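# Four hand-equipped arms play a chart recorder by pressing keys

## Task

Finish with every box printed on the chart sheet inked across its middle line and no ink anywhere outside the boxes. Pressing the green button (the one inside a round guard) lights that guard and the strip at the recorder's end. 5.0 s after they light, the pen carriage makes a single, unbroken run. During the run, a key pushed deep enough to light the rim of its own square guard makes the pen of that key's colour draw in the lane of that colour. Read against the ruler on the sheet's edge, the pens begin 20 mm before the 0 mark and travel at 13.84 mm/s.

## Robot and tools

Setup: four Kinova Gen3 arms (arm1 to arm4), each ending in a five-fingered right hand, share the scene. Bases, in the scene frame (metres, origin on the floor, +z up), each foot facing its own +x: arm1 at (1.031, 0.121, 0.807), arm2 at (0.380, 0.648, 0.812), arm3 at (-0.522, 0.650, 0.800), arm4 at (-0.302, -0.649, 0.736); quaternions are in the session's base listing. Tables under the arms are at z=0.720. Reach is about 1.06 m from the joint 1 axis.

The job is timing: one arm presses the green round-guarded button, and 5.0 s after the lights come on the carriage runs once. Each coloured key must be held down (its square guard rim lit) exactly while its pen passes over a box, and released outside boxes. Pen position along the ruler is -20 mm + 13.84 mm/s x (time since carriage start). Convert box start and end marks on the ruler into press and release times. Remember the scene keeps running while the controller thinks between calls, and each robot holds its last command meanwhile.

Tool move: one action for any subset of arm1..arm4, each a separate object. Per arm:
- joints: absolute joint targets by name. joint1_rad..joint7_rad in radians (limits: j1, j3, j5, j7 within ±6.283; j2 ±2.249; j4 ±2.579; j6 ±2.099). Hand keys hand_little, hand_ring, hand_middle, hand_index, hand_thumb_bend (+1 straight/open, -1 curled), hand_thumb_turn (+1 beside palm, -1 in front of palm), all -1..1. Settings hand_force_limit (-1..1, maps to about 0..10 N at fingertip, 15 N for thumb) and hand_speed (-0.96..1; full speed from +0.48 up).
- min_time_s: 0.1..8 s, the least duration of that arm's joint motions.
- target: an absolute hand pose [x, y, z, qw, qx, qy, qz] in the scene frame, metres plus quaternion, same form as the printed hand line. The hand runs a straight path from its current hand_target toward it. speed is the top speed, 0.002..0.5 m/s (default 0.25); rotation is capped at twice that in rad/s. With target, joints may only hold hand keys and the two settings, or the call is refused.
- cameras (top level): list from arm1_cam_wrist..arm4_cam_wrist, cam_high, cam_sheet, or ["all"]; [] gives none.
All parts start together; hand paths finish together, and end after 10 s even if short. No action exceeds 15 s. An empty move returns full state and all images. Joint target speed is limited (1.39 rad/s for j1-j4, 1.22 for j5-j7). The hand can lag, wander off a straight path or overshoot speed, particularly with a nearly straight arm; paths ignore obstacles and other arms.

Tool wait: seconds 0..10, plus optional cameras; commands nothing new. Useful for holding a key down for a measured time.

zoom_image: camera name and region [x0, y0, x1, y1] in pixels of that camera's newest image (896x504, origin top-left), at most 504x504. cam_sheet is the narrow view best for reading the ruler and ink. show_instructions shows the reference page. finished_scene ends the scene for good; the result must last without the robots.

Hand geometry: the hand point is 0.045 m in front of the palm; its +z runs along straight fingers, +y out of the palm, +x across the palm away from the thumb. Straight fingers extend 0.06-0.07 m past the point along +z and sit 0.06 m behind it along -y. A curled index tip lies near (y,z)=(-0.011,-0.042). A wrist bracket on the little-finger side juts out and can strike things. A knuckle or a fingertip makes a reasonable key presser.

Reading results: the move line lists robots given motions; "as last shown" marks unsent robots (status "not commanded"). hand shows the point pose, hand_target the pose of current joint targets. Status words: done (within joint tolerance, or 1 cm and 2 degrees for a hand), off_target (resting away from target, maybe still pushing), time_out (holds where it stopped), not_followed / "joint command not followed" / "pose unreachable" (a safety check withheld the motion). hand_stopped_by gives six words for little, ring, middle, index, thumb_bend, thumb_turn: moving, target, force, stalled or fault. *_load_n are fingertip loads in N, positive when pushed open. Joint torques, flange force and joint velocities ("within noise" at rest) reveal contact. A joint jammed against something may read done early.

Cautions: an arm does not yield on contact; it keeps pressing until commanded away, so press keys gently and back off with a new command. Too much torque, or straying over 5 degrees from plan, triggers a torque fault: that arm halts 10 s, skips the rest of the call and holds until sent new targets. Motors heat when holding loads, stretched out or pushing on unreachable poses; a MOTOR HOT line warns, and at 75 °C the arm sags and stops for 30-60 s, after which keys marked limit_stop_at_motor_heat need resending. Never let two robots press together hard or close a hand on another robot's fingers; the safety check may react late. Avoid striking fixed items, slamming, and letting anything drop or fall.

Each tool is called after "Call:" by a JSON object that holds its "fn" and its "kwargs", one argument or row to a line.

Reference images:

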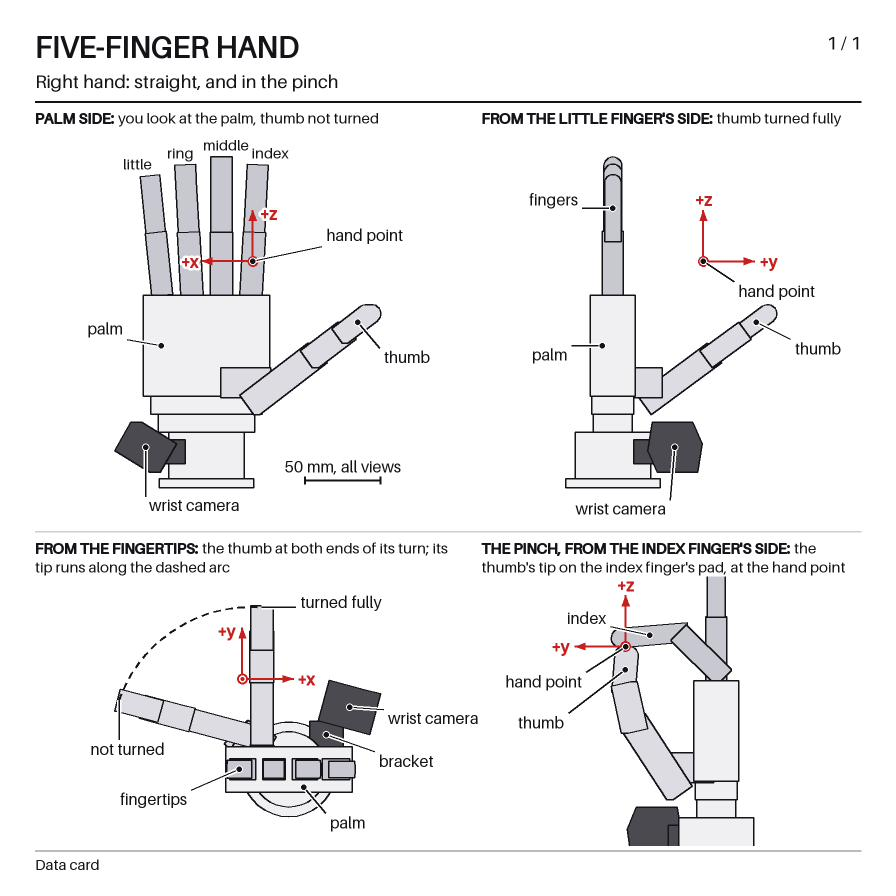

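## Session

Call:
{"fn": "move", "kwargs": {

}}

Scene clock: 0.00 s.
Joint torques (N m): no reading
Motor temperatures (°C): arm1=[37 30 27 33 36 36 40] | arm2=[35 32 27 32 38 38 41] | arm3=[32 29 29 37 37 39 36] | arm4=[31 33 27 30 41 42 39]
Flange force (N): no reading
Joint velocities: within noise
arm1.joint_positions: joint1_rad=-0.641 joint2_rad=-0.306 joint3_rad=-0.123 joint4_rad=+1.449 joint5_rad=-0.023 joint6_rad=+1.945 joint7_rad=-1.808 hand_little=+1.000 hand_ring=+1.000 hand_middle=+1.000 hand_index=+1.000 hand_thumb_turn=+1.000 hand_thumb_bend=+1.000 hand_force_limit=+0.000 hand_speed=-0.800
arm1.joint_status: not commanded
arm1.hand_stopped_by: target,target,target,target,target,target
arm1.little_load_n: 0.0
arm1.ring_load_n: 0.0
arm1.middle_load_n: 0.0
arm1.index_load_n: 0.0
arm1.thumb_bend_load_n: 0.0
arm1.thumb_turn_load_n: 0.0
arm1.hand: x=+0.9132 y=-0.0637 z=+1.3046 quat_wxyz=(-0.007, -0.958, -0.285, +0.031) (m; scene frame)
arm1.hand_target: x=+0.9132 y=-0.0637 z=+1.3046 quat_wxyz=(-0.007, -0.958, -0.285, +0.031) (m; scene frame)
arm1.hand_status: not commanded
arm2.joint_positions: joint1_rad=-0.270 joint2_rad=-0.447 joint3_rad=-0.001 joint4_rad=+1.434 joint5_rad=-0.056 joint6_rad=+2.007 joint7_rad=-1.722 hand_little=+1.000 hand_ring=+1.000 hand_middle=+1.000 hand_index=+1.000 hand_thumb_turn=+1.000 hand_thumb_bend=+1.000 hand_force_limit=+0.000 hand_speed=-0.800
arm2.joint_status: not commanded
arm2.hand_stopped_by: target,target,target,target,target,target
arm2.little_load_n: 0.0
arm2.ring_load_n: 0.0
arm2.middle_load_n: 0.0
arm2.index_load_n: 0.0
arm2.thumb_bend_load_n: 0.0
arm2.thumb_turn_load_n: 0.0
arm2.hand: x=+0.4152 y=+0.4747 z=+1.3377 quat_wxyz=(-0.064, -0.780, -0.622, +0.034) (m; scene frame)
arm2.hand_target: x=+0.4152 y=+0.4747 z=+1.3377 quat_wxyz=(-0.064, -0.780, -0.622, +0.034) (m; scene frame)
arm2.hand_status: not commanded
arm3.joint_positions: joint1_rad=+0.307 joint2_rad=-0.371 joint3_rad=-0.138 joint4_rad=+1.553 joint5_rad=-0.093 joint6_rad=+1.857 joint7_rad=-2.115 hand_little=+1.000 hand_ring=+1.000 hand_middle=+1.000 hand_index=+1.000 hand_thumb_turn=+1.000 hand_thumb_bend=+1.000 hand_force_limit=+0.000 hand_speed=-0.800
arm3.joint_status: not commanded
arm3.hand_stopped_by: target,target,target,target,target,target
arm3.little_load_n: 0.0
arm3.ring_load_n: 0.0
arm3.middle_load_n: 0.0
arm3.index_load_n: 0.0
arm3.thumb_bend_load_n: 0.0
arm3.thumb_turn_load_n: 0.0
arm3.hand: x=-0.4104 y=+0.4455 z=+1.2813 quat_wxyz=(-0.051, -0.787, -0.615, +0.003) (m; scene frame)
arm3.hand_target: x=-0.4104 y=+0.4455 z=+1.2813 quat_wxyz=(-0.051, -0.787, -0.615, +0.003) (m; scene frame)
arm3.hand_status: not commanded
arm4.joint_positions: joint1_rad=+0.842 joint2_rad=-0.298 joint3_rad=-0.136 joint4_rad=+1.634 joint5_rad=-0.002 joint6_rad=+1.901 joint7_rad=-1.698 hand_little=+1.000 hand_ring=+1.000 hand_middle=+1.000 hand_index=+1.000 hand_thumb_turn=+1.000 hand_thumb_bend=+1.000 hand_force_limit=+0.000 hand_speed=-0.800
arm4.joint_status: not commanded
arm4.hand_stopped_by: target,target,target,target,target,target
arm4.little_load_n: 0.0
arm4.ring_load_n: 0.0
arm4.middle_load_n: 0.0
arm4.index_load_n: 0.0
arm4.thumb_bend_load_n: 0.0
arm4.thumb_turn_load_n: 0.0
arm4.hand: x=-0.1801 y=-0.5026 z=+1.1702 quat_wxyz=(+0.040, +0.286, -0.957, +0.031) (m; scene frame)
arm4.hand_target: x=-0.1801 y=-0.5026 z=+1.1702 quat_wxyz=(+0.040, +0.286, -0.957, +0.031) (m; scene frame)
arm4.hand_status: not commanded
pictures: arm1_cam_wrist, arm2_cam_wrist, arm3_cam_wrist, arm4_cam_wrist, cam_high, cam_sheet

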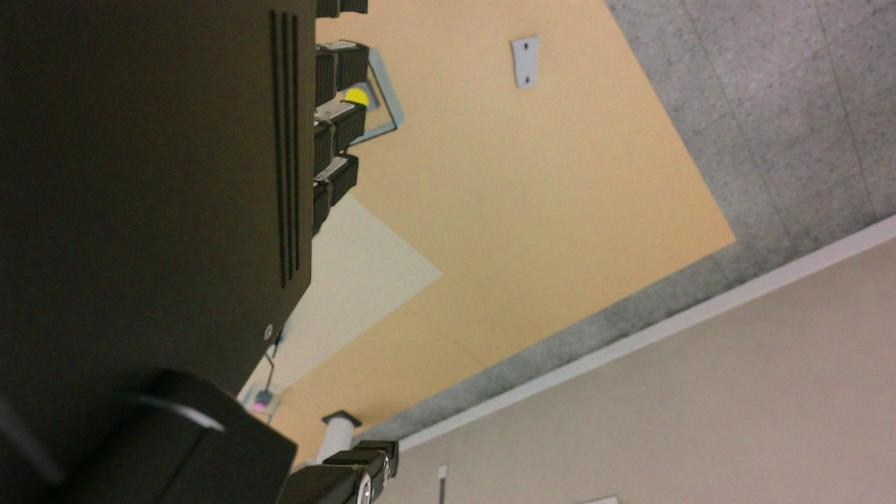

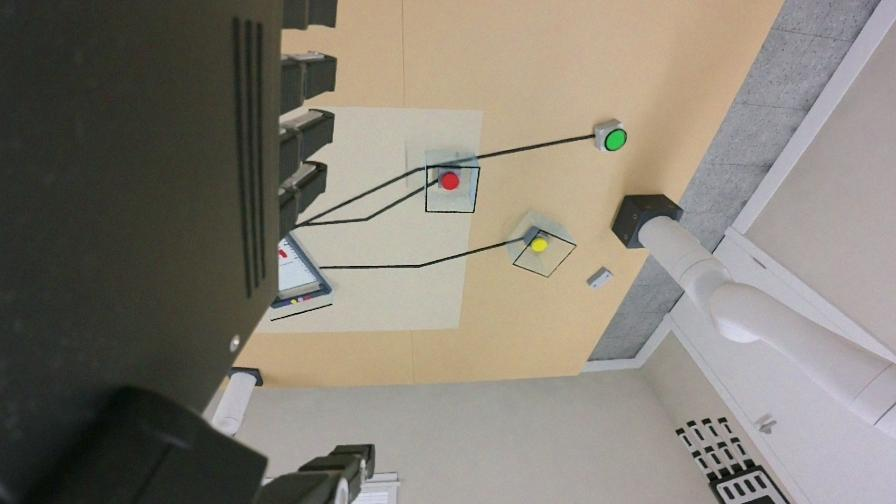

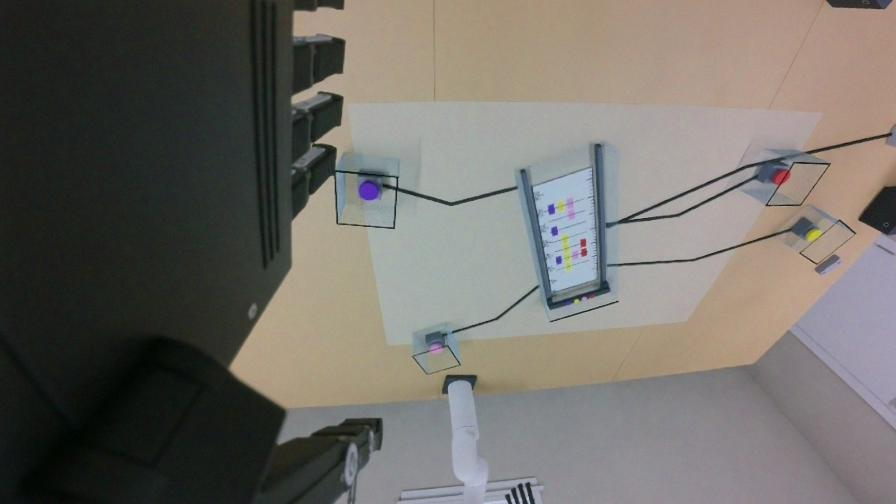

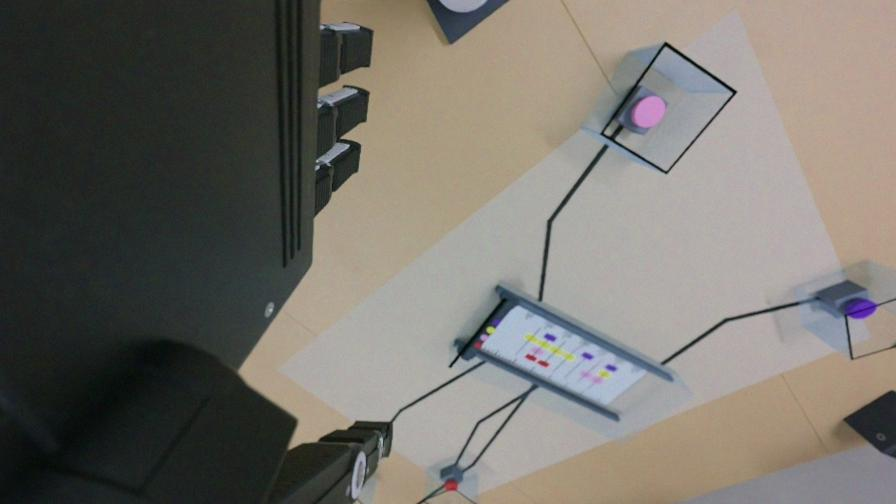

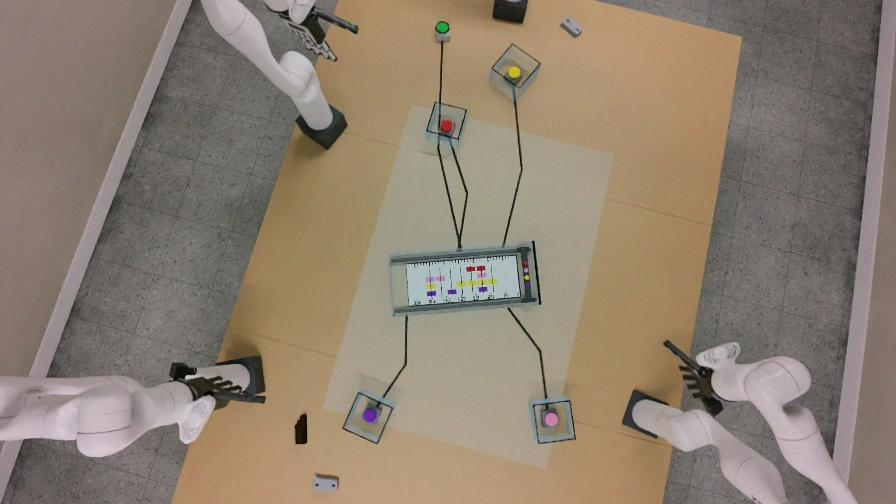

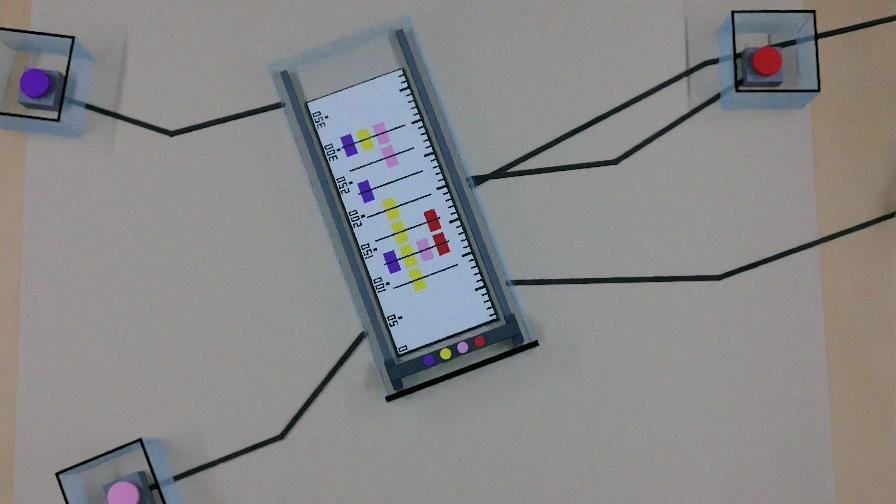

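Call:
{"fn": "zoom_image", "kwargs": {
  "camera": "cam_sheet",
  "region": [270, 50, 560, 230]
}}

Call:
{"fn": "zoom_image", "kwargs": {
  "camera": "cam_sheet",
  "region": [330, 190, 560, 420]
}}

Call:
{"fn": "zoom_image", "kwargs": {
  "camera": "cam_high",
  "region": [380, 0, 620, 160]
}}

Call:
{"fn": "zoom_image", "kwargs": {
  "camera": "cam_high",
  "region": [320, 360, 620, 500]
}}

Scaled by 1.738.

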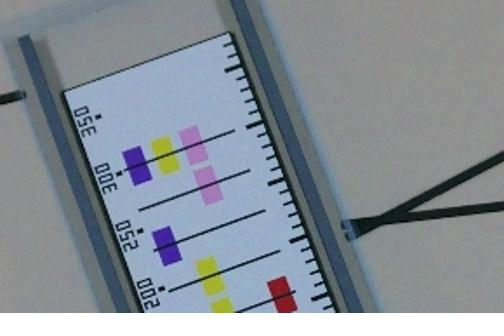

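Scaled by 2.191.

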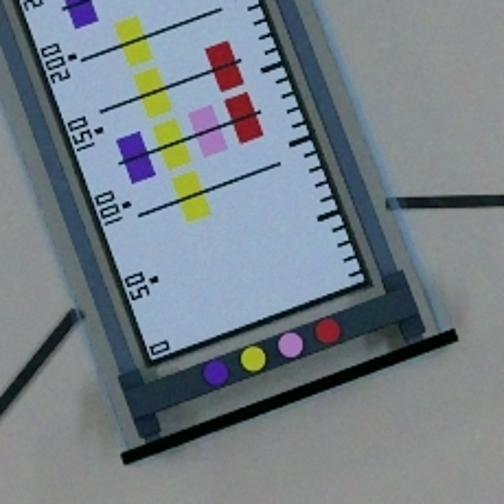

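Scaled by 2.100.

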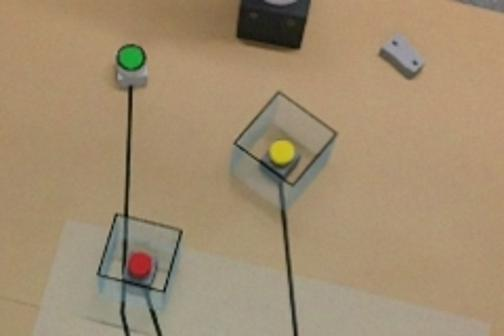

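Scaled by 1.680.

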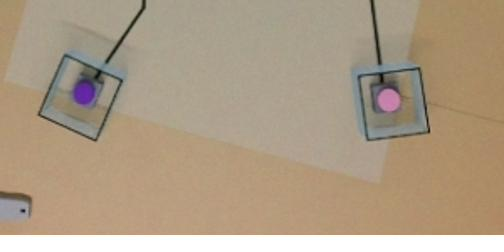

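Call:
{"fn": "zoom_image", "kwargs": {
  "camera": "cam_sheet",
  "region": [680, 0, 860, 130]
}}

Call:
{"fn": "zoom_image", "kwargs": {
  "camera": "cam_sheet",
  "region": [0, 0, 180, 150]
}}

Call:
{"fn": "zoom_image", "kwargs": {
  "camera": "cam_sheet",
  "region": [300, 60, 420, 160]
}}

Call:
{"fn": "zoom_image", "kwargs": {
  "camera": "cam_sheet",
  "region": [330, 130, 450, 230]
}}

Call:
{"fn": "zoom_image", "kwargs": {
  "camera": "cam_sheet",
  "region": [370, 190, 490, 290]
}}

Call:
{"fn": "zoom_image", "kwargs": {
  "camera": "cam_sheet",
  "region": [380, 270, 540, 410]
}}

Scaled by 2.800.

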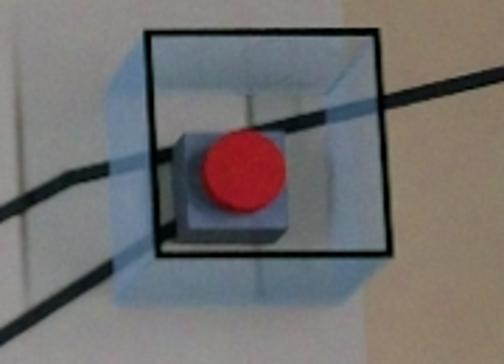

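Scaled by 2.800.

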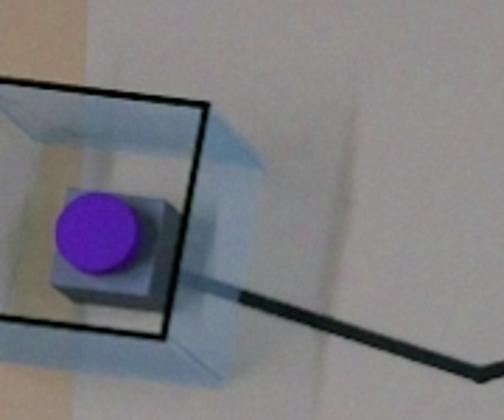

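Scaled by 4.200.

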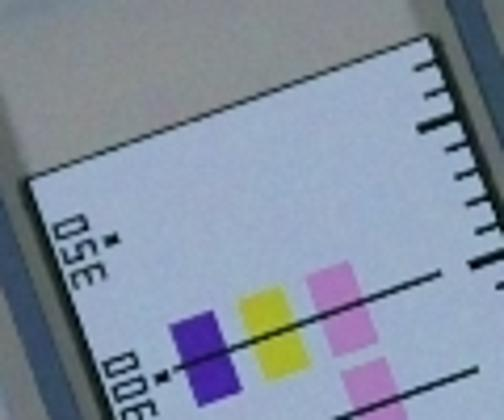

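Scaled by 4.200.

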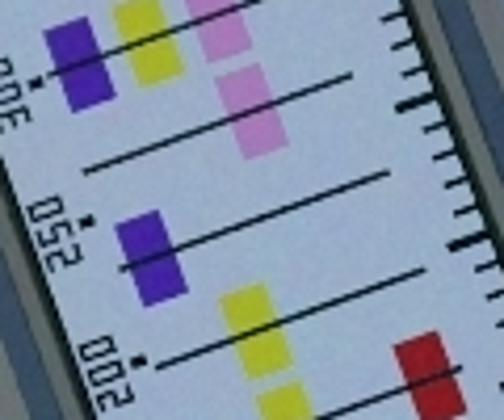

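Scaled by 4.200.

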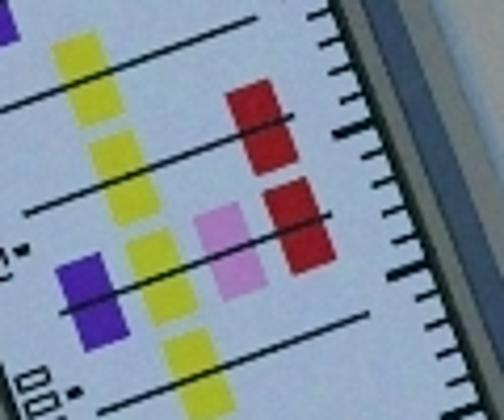

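Scaled by 3.150.

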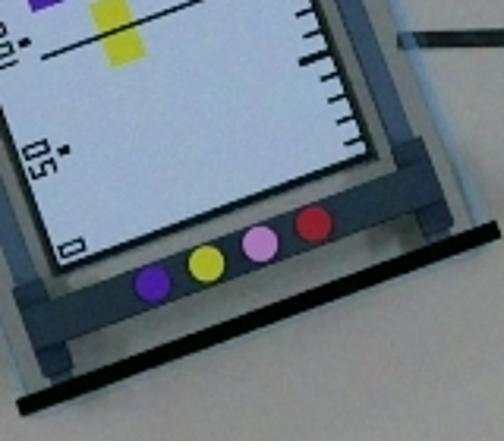

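Call:
{"fn": "move", "kwargs": {
  "arm1": {"target": [0.70, 0.05, 0.98, 0, 1, 0, 0], "speed": 0.25, "joints": {"hand_little": -1, "hand_ring": -1, "hand_middle": -1, "hand_speed": -0.5}},
  "arm2": {"target": [0.519, 0.28, 0.98, 0, 0.6428, 0.7660, 0], "speed": 0.25, "joints": {"hand_little": -1, "hand_ring": -1, "hand_middle": -1, "hand_speed": -0.5}},
  "arm3": {"target": [-0.491, 0.21, 0.98, 0, 0.7660, 0.6428, 0], "speed": 0.25, "joints": {"hand_little": -1, "hand_ring": -1, "hand_middle": -1, "hand_speed": -0.5}},
  "arm4": {"target": [-0.438, -0.375, 0.98, 0, 0.7934, -0.6088, 0], "speed": 0.25, "joints": {"hand_little": -1, "hand_ring": -1, "hand_middle": -1, "hand_speed": -0.5}},
  "cameras": ["all"]
}}

Scene clock: 297.00 s.
Joint torques (N m): arm1=[0.59 -6.3 0.44 -6.85 -0.29 0.14 -0.36] | arm2=[0.06 -10.06 -0.8 -7.09 -0.33 0.25 0.16] | arm3=[0.69 -13.83 1.39 -7.36 -0.19 -0.06 0.28] | arm4=[2.23 -4.68 1.31 -7.48 -0.28 0.16 0.37]
Motor temperatures (°C): arm1=[37 30 27 33 35 36 39] | arm2=[34 32 27 32 37 37 40] | arm3=[31 28 29 37 36 38 35] | arm4=[31 32 27 30 41 42 38]
Flange force (N): arm1=[7.3 0.1 -3.0] | arm2=[4.8 0.0 0.5] | arm3=[1.0 2.4 1.8] | arm4=[-4.3 8.2 3.9]
move: arm1 done; arm2 done; arm3 done; arm4 done
Joint velocities: within noise
arm1.joint_positions: joint1_rad=-0.361 joint2_rad=+0.164 joint3_rad=+0.325 joint4_rad=+2.139 joint5_rad=-0.065 joint6_rad=+0.857 joint7_rad=-1.615 hand_little=-1.000 hand_ring=-1.000 hand_middle=-1.000 hand_index=+1.000 hand_thumb_turn=+1.000 hand_thumb_bend=+1.000 hand_force_limit=+0.000 hand_speed=-0.500
arm1.joint_status: all done
arm1.hand_stopped_by: target,target,target,target,target,target
arm1.little_load_n: 0.0
arm1.ring_load_n: 0.0
arm1.middle_load_n: 0.0
arm1.index_load_n: 0.0
arm1.thumb_bend_load_n: 0.0
arm1.thumb_turn_load_n: 0.0
arm1.hand: x=+0.7001 y=+0.0500 z=+0.9800 quat_wxyz=(+0.000, -1.000, +0.000, +0.000)
arm1.hand_target: x=+0.7000 y=+0.0500 z=+0.9800 quat_wxyz=(+0.000, -1.000, +0.000, +0.000)
arm1.hand_status: done (0.000 m and 0.0 deg from the pose sent, 0.405 m and 33.3 deg at the start)
arm2.joint_positions: joint1_rad=-0.442 joint2_rad=+0.263 joint3_rad=-0.246 joint4_rad=+1.991 joint5_rad=+0.075 joint6_rad=+0.885 joint7_rad=-1.752 hand_little=-1.000 hand_ring=-1.000 hand_middle=-1.000 hand_index=+1.000 hand_thumb_turn=+1.000 hand_thumb_bend=+1.000 hand_force_limit=+0.000 hand_speed=-0.500
arm2.joint_status: all done
arm2.hand_stopped_by: target,target,target,target,target,target
arm2.little_load_n: 0.0
arm2.ring_load_n: 0.0
arm2.middle_load_n: 0.5
arm2.index_load_n: 0.0
arm2.thumb_bend_load_n: 0.0
arm2.thumb_turn_load_n: 0.0
arm2.hand: x=+0.5190 y=+0.2800 z=+0.9800 quat_wxyz=(+0.000, -0.643, -0.766, +0.000)
arm2.hand_target: x=+0.5190 y=+0.2800 z=+0.9800 quat_wxyz=(+0.000, -0.643, -0.766, +0.000)
arm2.hand_status: done (0.000 m and 0.0 deg from the pose sent, 0.420 m and 24.2 deg at the start)
arm3.joint_positions: joint1_rad=+0.404 joint2_rad=+0.341 joint3_rad=+0.060 joint4_rad=+1.837 joint5_rad=-0.031 joint6_rad=+0.964 joint7_rad=-1.714 hand_little=-1.000 hand_ring=-1.000 hand_middle=-1.000 hand_index=+1.000 hand_thumb_turn=+1.000 hand_thumb_bend=+1.000 hand_force_limit=+0.000 hand_speed=-0.500
arm3.joint_status: all done
arm3.hand_stopped_by: target,target,target,target,target,target
arm3.little_load_n: 0.0
arm3.ring_load_n: 0.0
arm3.middle_load_n: 0.0
arm3.index_load_n: 0.0
arm3.thumb_bend_load_n: 0.0
arm3.thumb_turn_load_n: 0.0
arm3.hand: x=-0.4910 y=+0.2100 z=+0.9800 quat_wxyz=(+0.000, -0.766, -0.643, +0.000)
arm3.hand_target: x=-0.4910 y=+0.2100 z=+0.9800 quat_wxyz=(+0.000, -0.766, -0.643, +0.000)
arm3.hand_status: done (0.000 m and 0.0 deg from the pose sent, 0.391 m and 7.0 deg at the start)
arm4.joint_positions: joint1_rad=+0.361 joint2_rad=+0.014 joint3_rad=-0.871 joint4_rad=+2.032 joint5_rad=+0.018 joint6_rad=+1.113 joint7_rad=-1.676 hand_little=-1.000 hand_ring=-1.000 hand_middle=-1.000 hand_index=+1.000 hand_thumb_turn=+1.000 hand_thumb_bend=+1.000 hand_force_limit=+0.000 hand_speed=-0.500
arm4.joint_status: all done
arm4.hand_stopped_by: target,target,target,target,target,target
arm4.little_load_n: 0.0
arm4.ring_load_n: 0.0
arm4.middle_load_n: 0.5
arm4.index_load_n: 0.0
arm4.thumb_bend_load_n: 0.0
arm4.thumb_turn_load_n: 0.0
arm4.hand: x=-0.4380 y=-0.3750 z=+0.9800 quat_wxyz=(+0.000, +0.793, -0.609, +0.000)
arm4.hand_target: x=-0.4380 y=-0.3750 z=+0.9800 quat_wxyz=(+0.000, +0.793, -0.609, +0.000)
arm4.hand_status: done (0.000 m and 0.0 deg from the pose sent, 0.345 m and 72.0 deg at the start)
pictures: arm1_cam_wrist, arm2_cam_wrist, arm3_cam_wrist, arm4_cam_wrist, cam_high, cam_sheet

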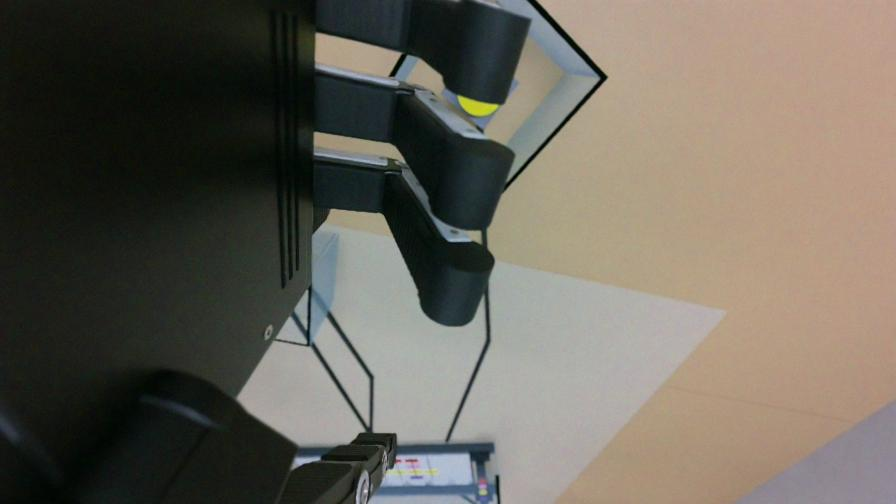

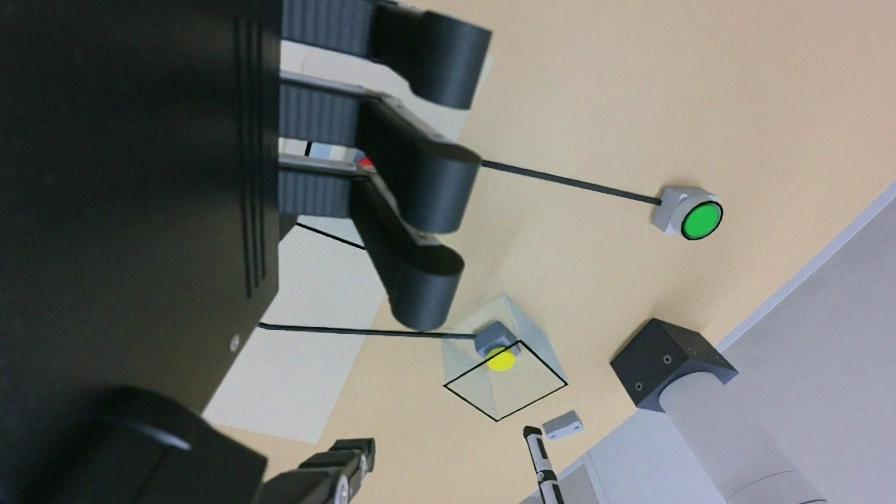

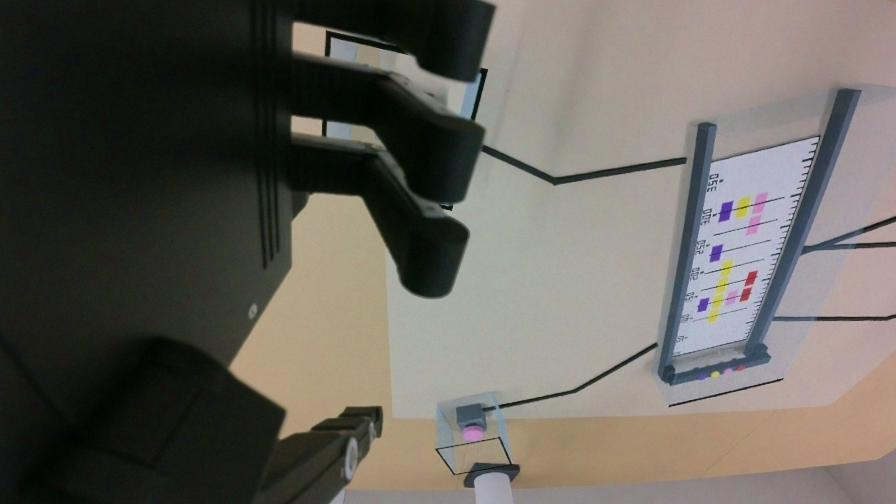

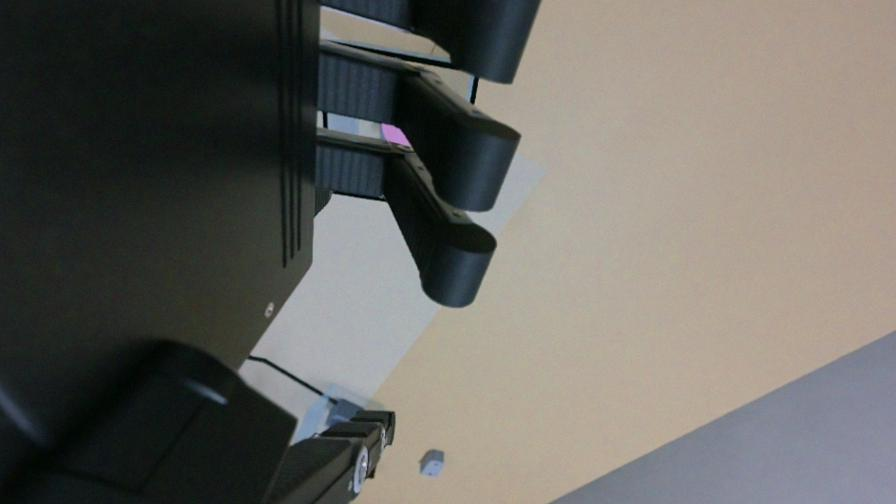

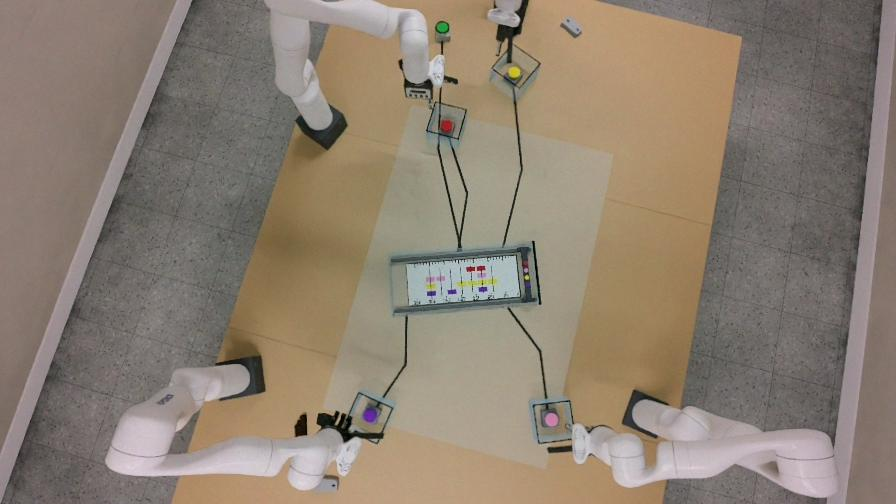

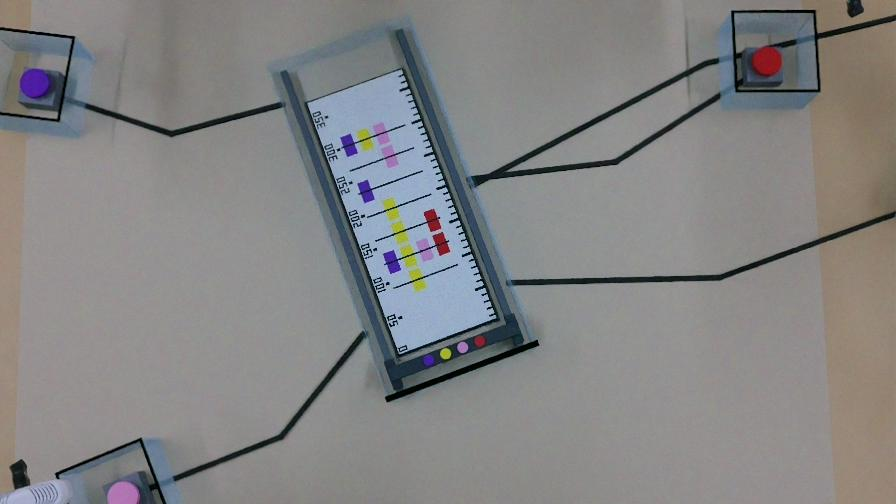

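Call:
{"fn": "zoom_image", "kwargs": {
  "camera": "cam_sheet",
  "region": [700, 0, 896, 120]
}}

Call:
{"fn": "zoom_image", "kwargs": {
  "camera": "cam_sheet",
  "region": [0, 400, 200, 504]
}}

Call:
{"fn": "zoom_image", "kwargs": {
  "camera": "cam_high",
  "region": [380, 0, 580, 160]
}}

Call:
{"fn": "zoom_image", "kwargs": {
  "camera": "cam_high",
  "region": [280, 370, 450, 500]
}}

Call:
{"fn": "zoom_image", "kwargs": {
  "camera": "cam_high",
  "region": [500, 370, 680, 500]
}}

Scaled by 2.571.

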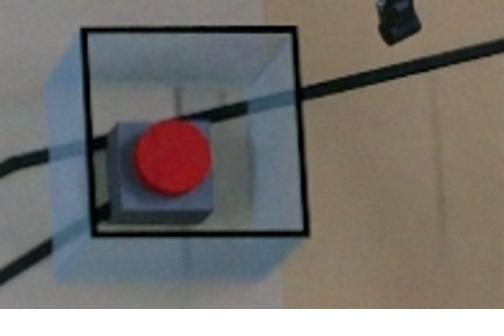

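Scaled by 2.520.

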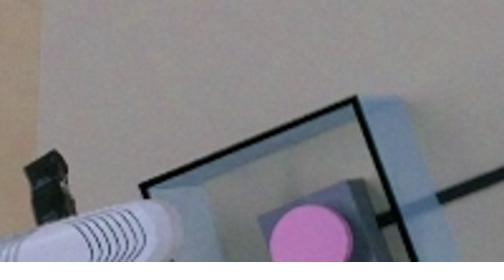

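Scaled by 2.520.

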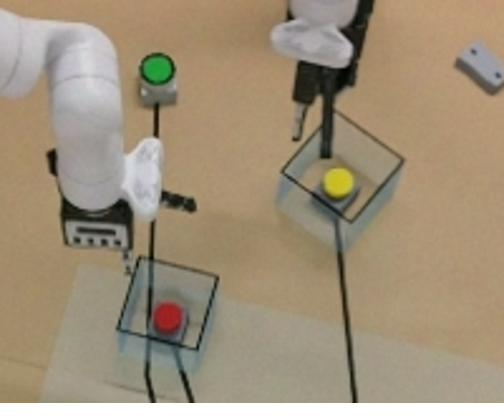

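Scaled by 2.965.

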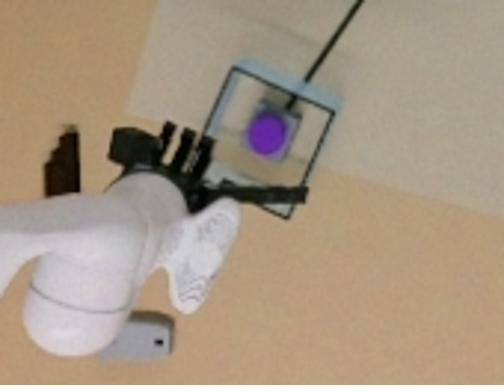

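Scaled by 2.800.

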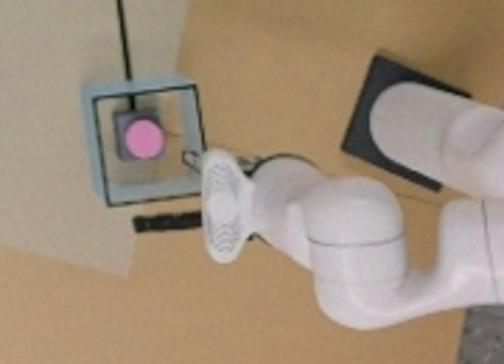

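Call:
{"fn": "move", "kwargs": {
  "arm1": {"target": [0.741, -0.013, 0.90, 0, 1, 0, 0], "speed": 0.15},
  "arm2": {"target": [0.532, 0.231, 0.90, 0, 0.6428, 0.7660, 0], "speed": 0.15},
  "arm3": {"target": [-0.484, 0.2026, 0.90, 0, 0.7660, 0.6428, 0], "speed": 0.15},
  "arm4": {"target": [-0.460, -0.3718, 0.90, 0, 0.7934, -0.6088, 0], "speed": 0.15},
  "cameras": ["all"]
}}

Call:
{"fn": "zoom_image", "kwargs": {
  "camera": "cam_high",
  "region": [400, 0, 560, 150]
}}

Call:
{"fn": "zoom_image", "kwargs": {
  "camera": "cam_high",
  "region": [310, 360, 450, 490]
}}

Call:
{"fn": "zoom_image", "kwargs": {
  "camera": "cam_high",
  "region": [500, 370, 640, 500]
}}

Call:
{"fn": "zoom_image", "kwargs": {
  "camera": "cam_sheet",
  "region": [0, 0, 200, 150]
}}

Call:
{"fn": "zoom_image", "kwargs": {
  "camera": "cam_sheet",
  "region": [696, 0, 896, 150]
}}

Call:
{"fn": "zoom_image", "kwargs": {
  "camera": "cam_sheet",
  "region": [0, 374, 200, 504]
}}

Scene clock: 463.70 s.
Joint torques (N m): arm1=[0.61 -6.81 0.56 -4.78 -0.27 0.18 -0.36] | arm2=[0.11 -13.02 -0.93 -5.94 -0.33 0.23 0.17] | arm3=[0.7 -15.18 1.45 -6.07 -0.18 -0.08 0.28] | arm4=[2.22 -6.98 0.22 -6.13 -0.27 0.13 0.38]
Motor temperatures (°C): arm1=[37 30 27 33 35 36 39] | arm2=[34 32 26 32 37 37 40] | arm3=[31 29 29 37 36 38 35] | arm4=[31 32 27 31 41 41 38]
Flange force (N): arm1=[6.6 -1.0 -5.6] | arm2=[5.1 0.2 -0.8] | arm3=[1.1 2.1 1.8] | arm4=[-2.0 9.3 5.0]
move: arm1 done; arm2 done; arm3 done; arm4 done
Joint velocities: within noise
arm1.joint_positions: joint1_rad=-0.511 joint2_rad=+0.296 joint3_rad=+0.227 joint4_rad=+2.353 joint5_rad=-0.133 joint6_rad=+0.513 joint7_rad=-1.794 hand_little=-1.000 hand_ring=-1.000 hand_middle=-1.000 hand_index=+1.000 hand_thumb_turn=+1.000 hand_thumb_bend=+1.000 hand_force_limit=+0.000 hand_speed=-0.500
arm1.joint_status: not commanded
arm1.hand_stopped_by: target,target,target,target,target,target
arm1.little_load_n: 0.5
arm1.ring_load_n: 0.0
arm1.middle_load_n: 0.0
arm1.index_load_n: 0.0
arm1.thumb_bend_load_n: 0.0
arm1.thumb_turn_load_n: 0.5
arm1.hand: x=+0.7410 y=-0.0130 z=+0.9000 quat_wxyz=(+0.000, -1.000, +0.000, +0.000)
arm1.hand_target: x=+0.7410 y=-0.0130 z=+0.9000 quat_wxyz=(+0.000, -1.000, +0.000, +0.000)
arm1.hand_status: done (0.000 m and 0.0 deg from the pose sent, 0.110 m and 0.0 deg at the start)
arm2.joint_positions: joint1_rad=-0.488 joint2_rad=+0.501 joint3_rad=-0.211 joint4_rad=+1.944 joint5_rad=+0.149 joint6_rad=+0.700 joint7_rad=-1.813 hand_little=-1.000 hand_ring=-1.000 hand_middle=-1.000 hand_index=+1.000 hand_thumb_turn=+1.000 hand_thumb_bend=+1.000 hand_force_limit=+0.000 hand_speed=-0.500
arm2.joint_status: not commanded
arm2.hand_stopped_by: target,target,target,target,target,target
arm2.little_load_n: 0.0
arm2.ring_load_n: 0.0
arm2.middle_load_n: 0.0
arm2.index_load_n: 0.0
arm2.thumb_bend_load_n: 0.0
arm2.thumb_turn_load_n: 0.0
arm2.hand: x=+0.5320 y=+0.2310 z=+0.9000 quat_wxyz=(+0.000, -0.643, -0.766, +0.000)
arm2.hand_target: x=+0.5320 y=+0.2310 z=+0.9000 quat_wxyz=(+0.000, -0.643, -0.766, +0.000)
arm2.hand_status: done (0.000 m and 0.0 deg from the pose sent, 0.095 m and 0.0 deg at the start)
arm3.joint_positions: joint1_rad=+0.396 joint2_rad=+0.487 joint3_rad=+0.048 joint4_rad=+1.927 joint5_rad=-0.042 joint6_rad=+0.729 joint7_rad=-1.722 hand_little=-1.000 hand_ring=-1.000 hand_middle=-1.000 hand_index=+1.000 hand_thumb_turn=+1.000 hand_thumb_bend=+1.000 hand_force_limit=+0.000 hand_speed=-0.500
arm3.joint_status: not commanded
arm3.hand_stopped_by: target,target,target,target,target,target
arm3.little_load_n: 0.0
arm3.ring_load_n: 0.0
arm3.middle_load_n: 0.0
arm3.index_load_n: 0.0
arm3.thumb_bend_load_n: 0.0
arm3.thumb_turn_load_n: 0.0
arm3.hand: x=-0.4840 y=+0.2026 z=+0.9000 quat_wxyz=(+0.000, -0.766, -0.643, +0.000)
arm3.hand_target: x=-0.4840 y=+0.2026 z=+0.9000 quat_wxyz=(+0.000, -0.766, -0.643, +0.000)
arm3.hand_status: done (0.000 m and 0.0 deg from the pose sent, 0.081 m and 0.0 deg at the start)
arm4.joint_positions: joint1_rad=+0.195 joint2_rad=+0.219 joint3_rad=-0.895 joint4_rad=+2.180 joint5_rad=+0.231 joint6_rad=+0.850 joint7_rad=-2.002 hand_little=-1.000 hand_ring=-1.000 hand_middle=-1.000 hand_index=+1.000 hand_thumb_turn=+1.000 hand_thumb_bend=+1.000 hand_force_limit=+0.000 hand_speed=-0.500
arm4.joint_status: not commanded
arm4.hand_stopped_by: target,target,target,target,target,target
arm4.little_load_n: 0.0
arm4.ring_load_n: 0.0
arm4.middle_load_n: 0.0
arm4.index_load_n: 0.0
arm4.thumb_bend_load_n: 0.0
arm4.thumb_turn_load_n: 0.0
arm4.hand: x=-0.4600 y=-0.3718 z=+0.9000 quat_wxyz=(+0.000, +0.793, -0.609, +0.000)
arm4.hand_target: x=-0.4600 y=-0.3718 z=+0.9000 quat_wxyz=(+0.000, +0.793, -0.609, +0.000)
arm4.hand_status: done (0.000 m and 0.0 deg from the pose sent, 0.083 m and 0.0 deg at the start)
pictures: arm1_cam_wrist, arm2_cam_wrist, arm3_cam_wrist, arm4_cam_wrist, cam_high, cam_sheet

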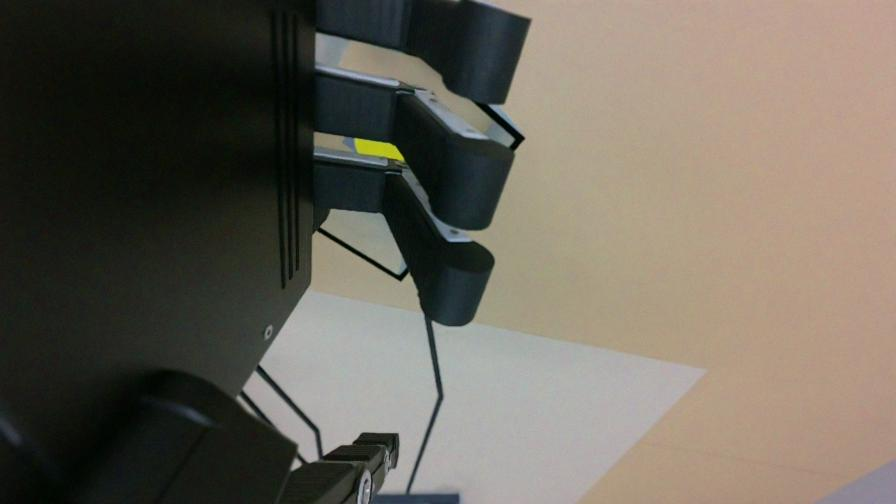

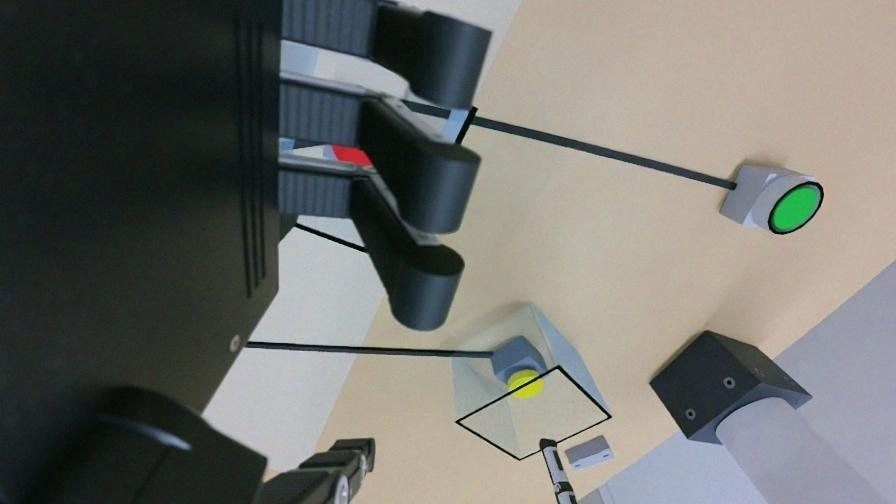

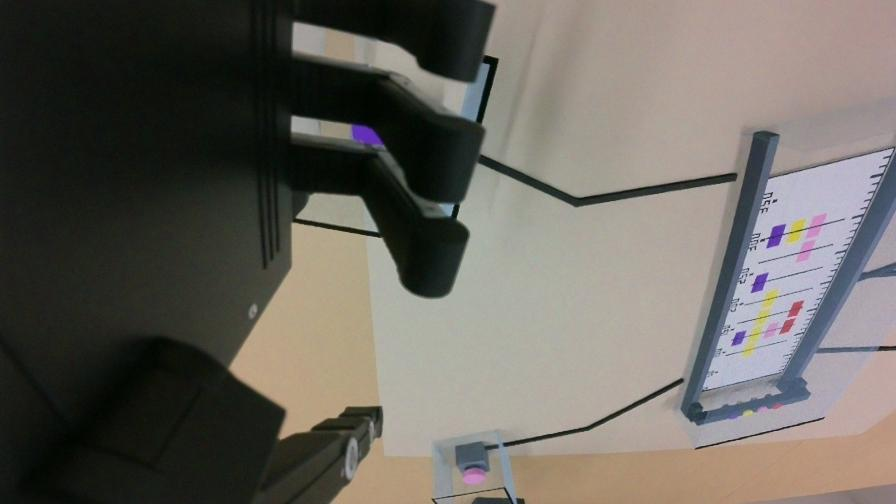

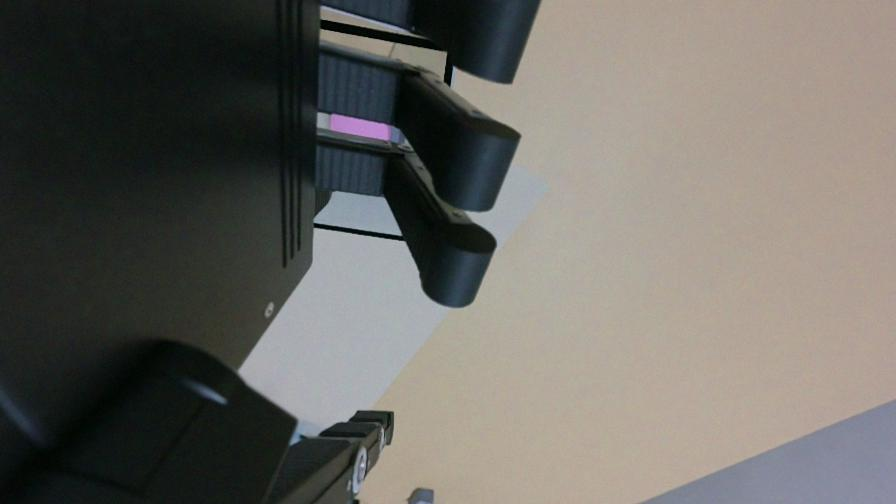

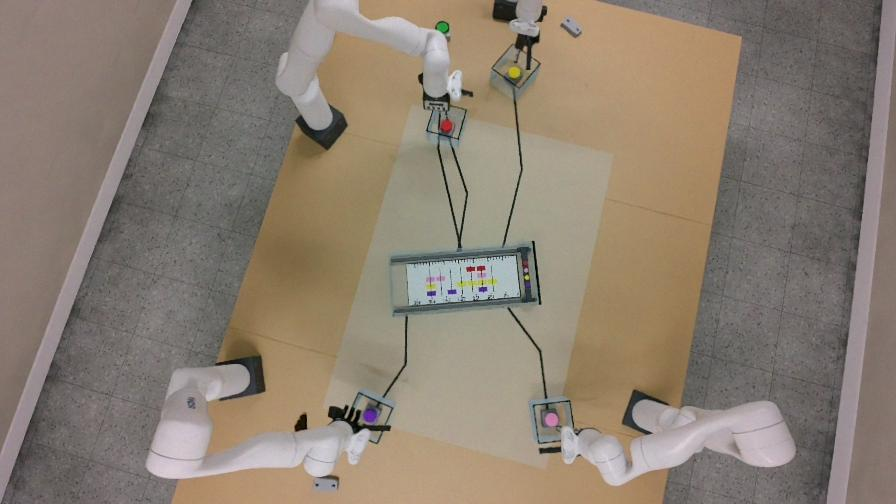

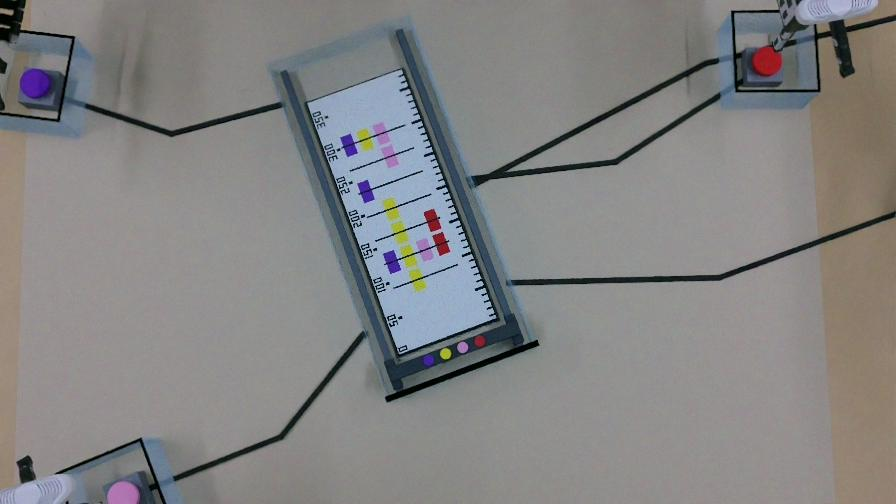

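Scaled by 3.150.

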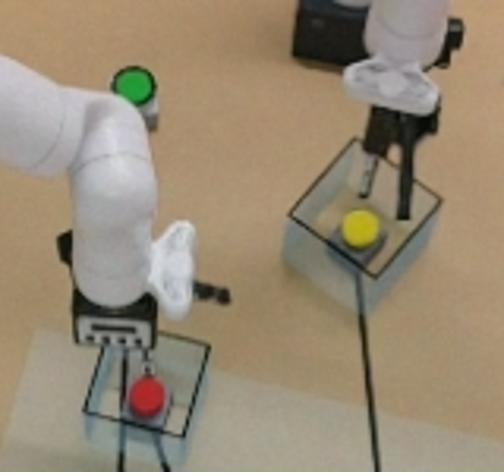

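Scaled by 3.600.

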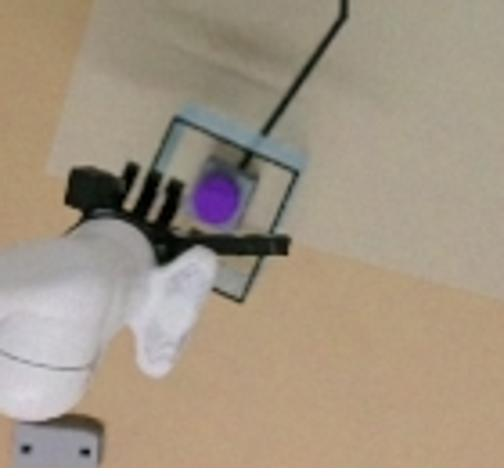

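Scaled by 3.600.

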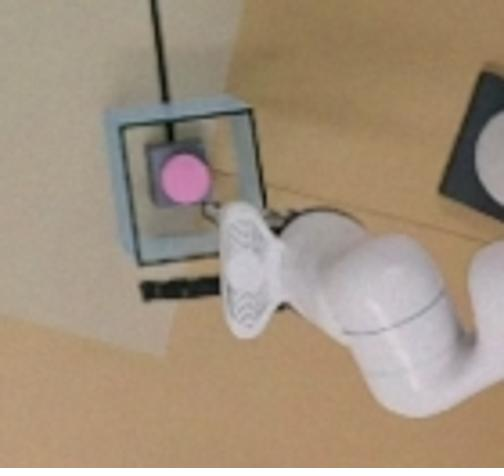

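Scaled by 2.520.

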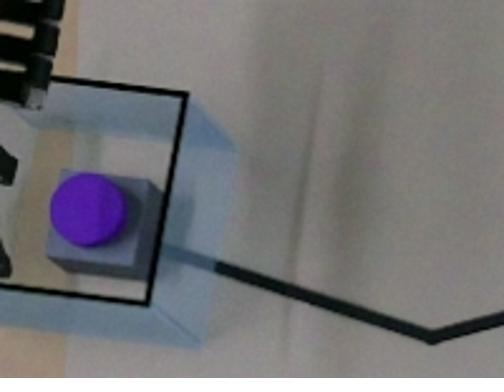

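Scaled by 2.520.

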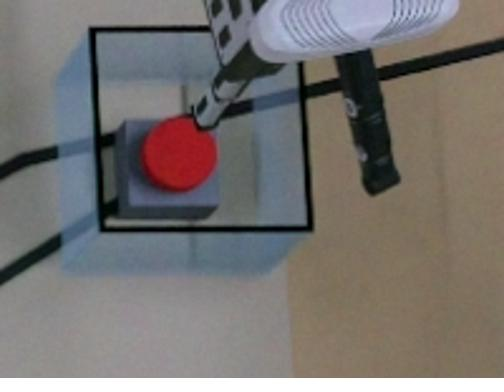

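Scaled by 2.520.

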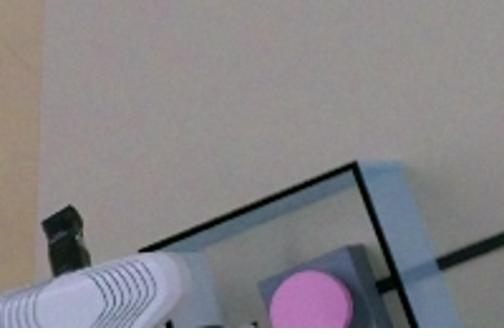

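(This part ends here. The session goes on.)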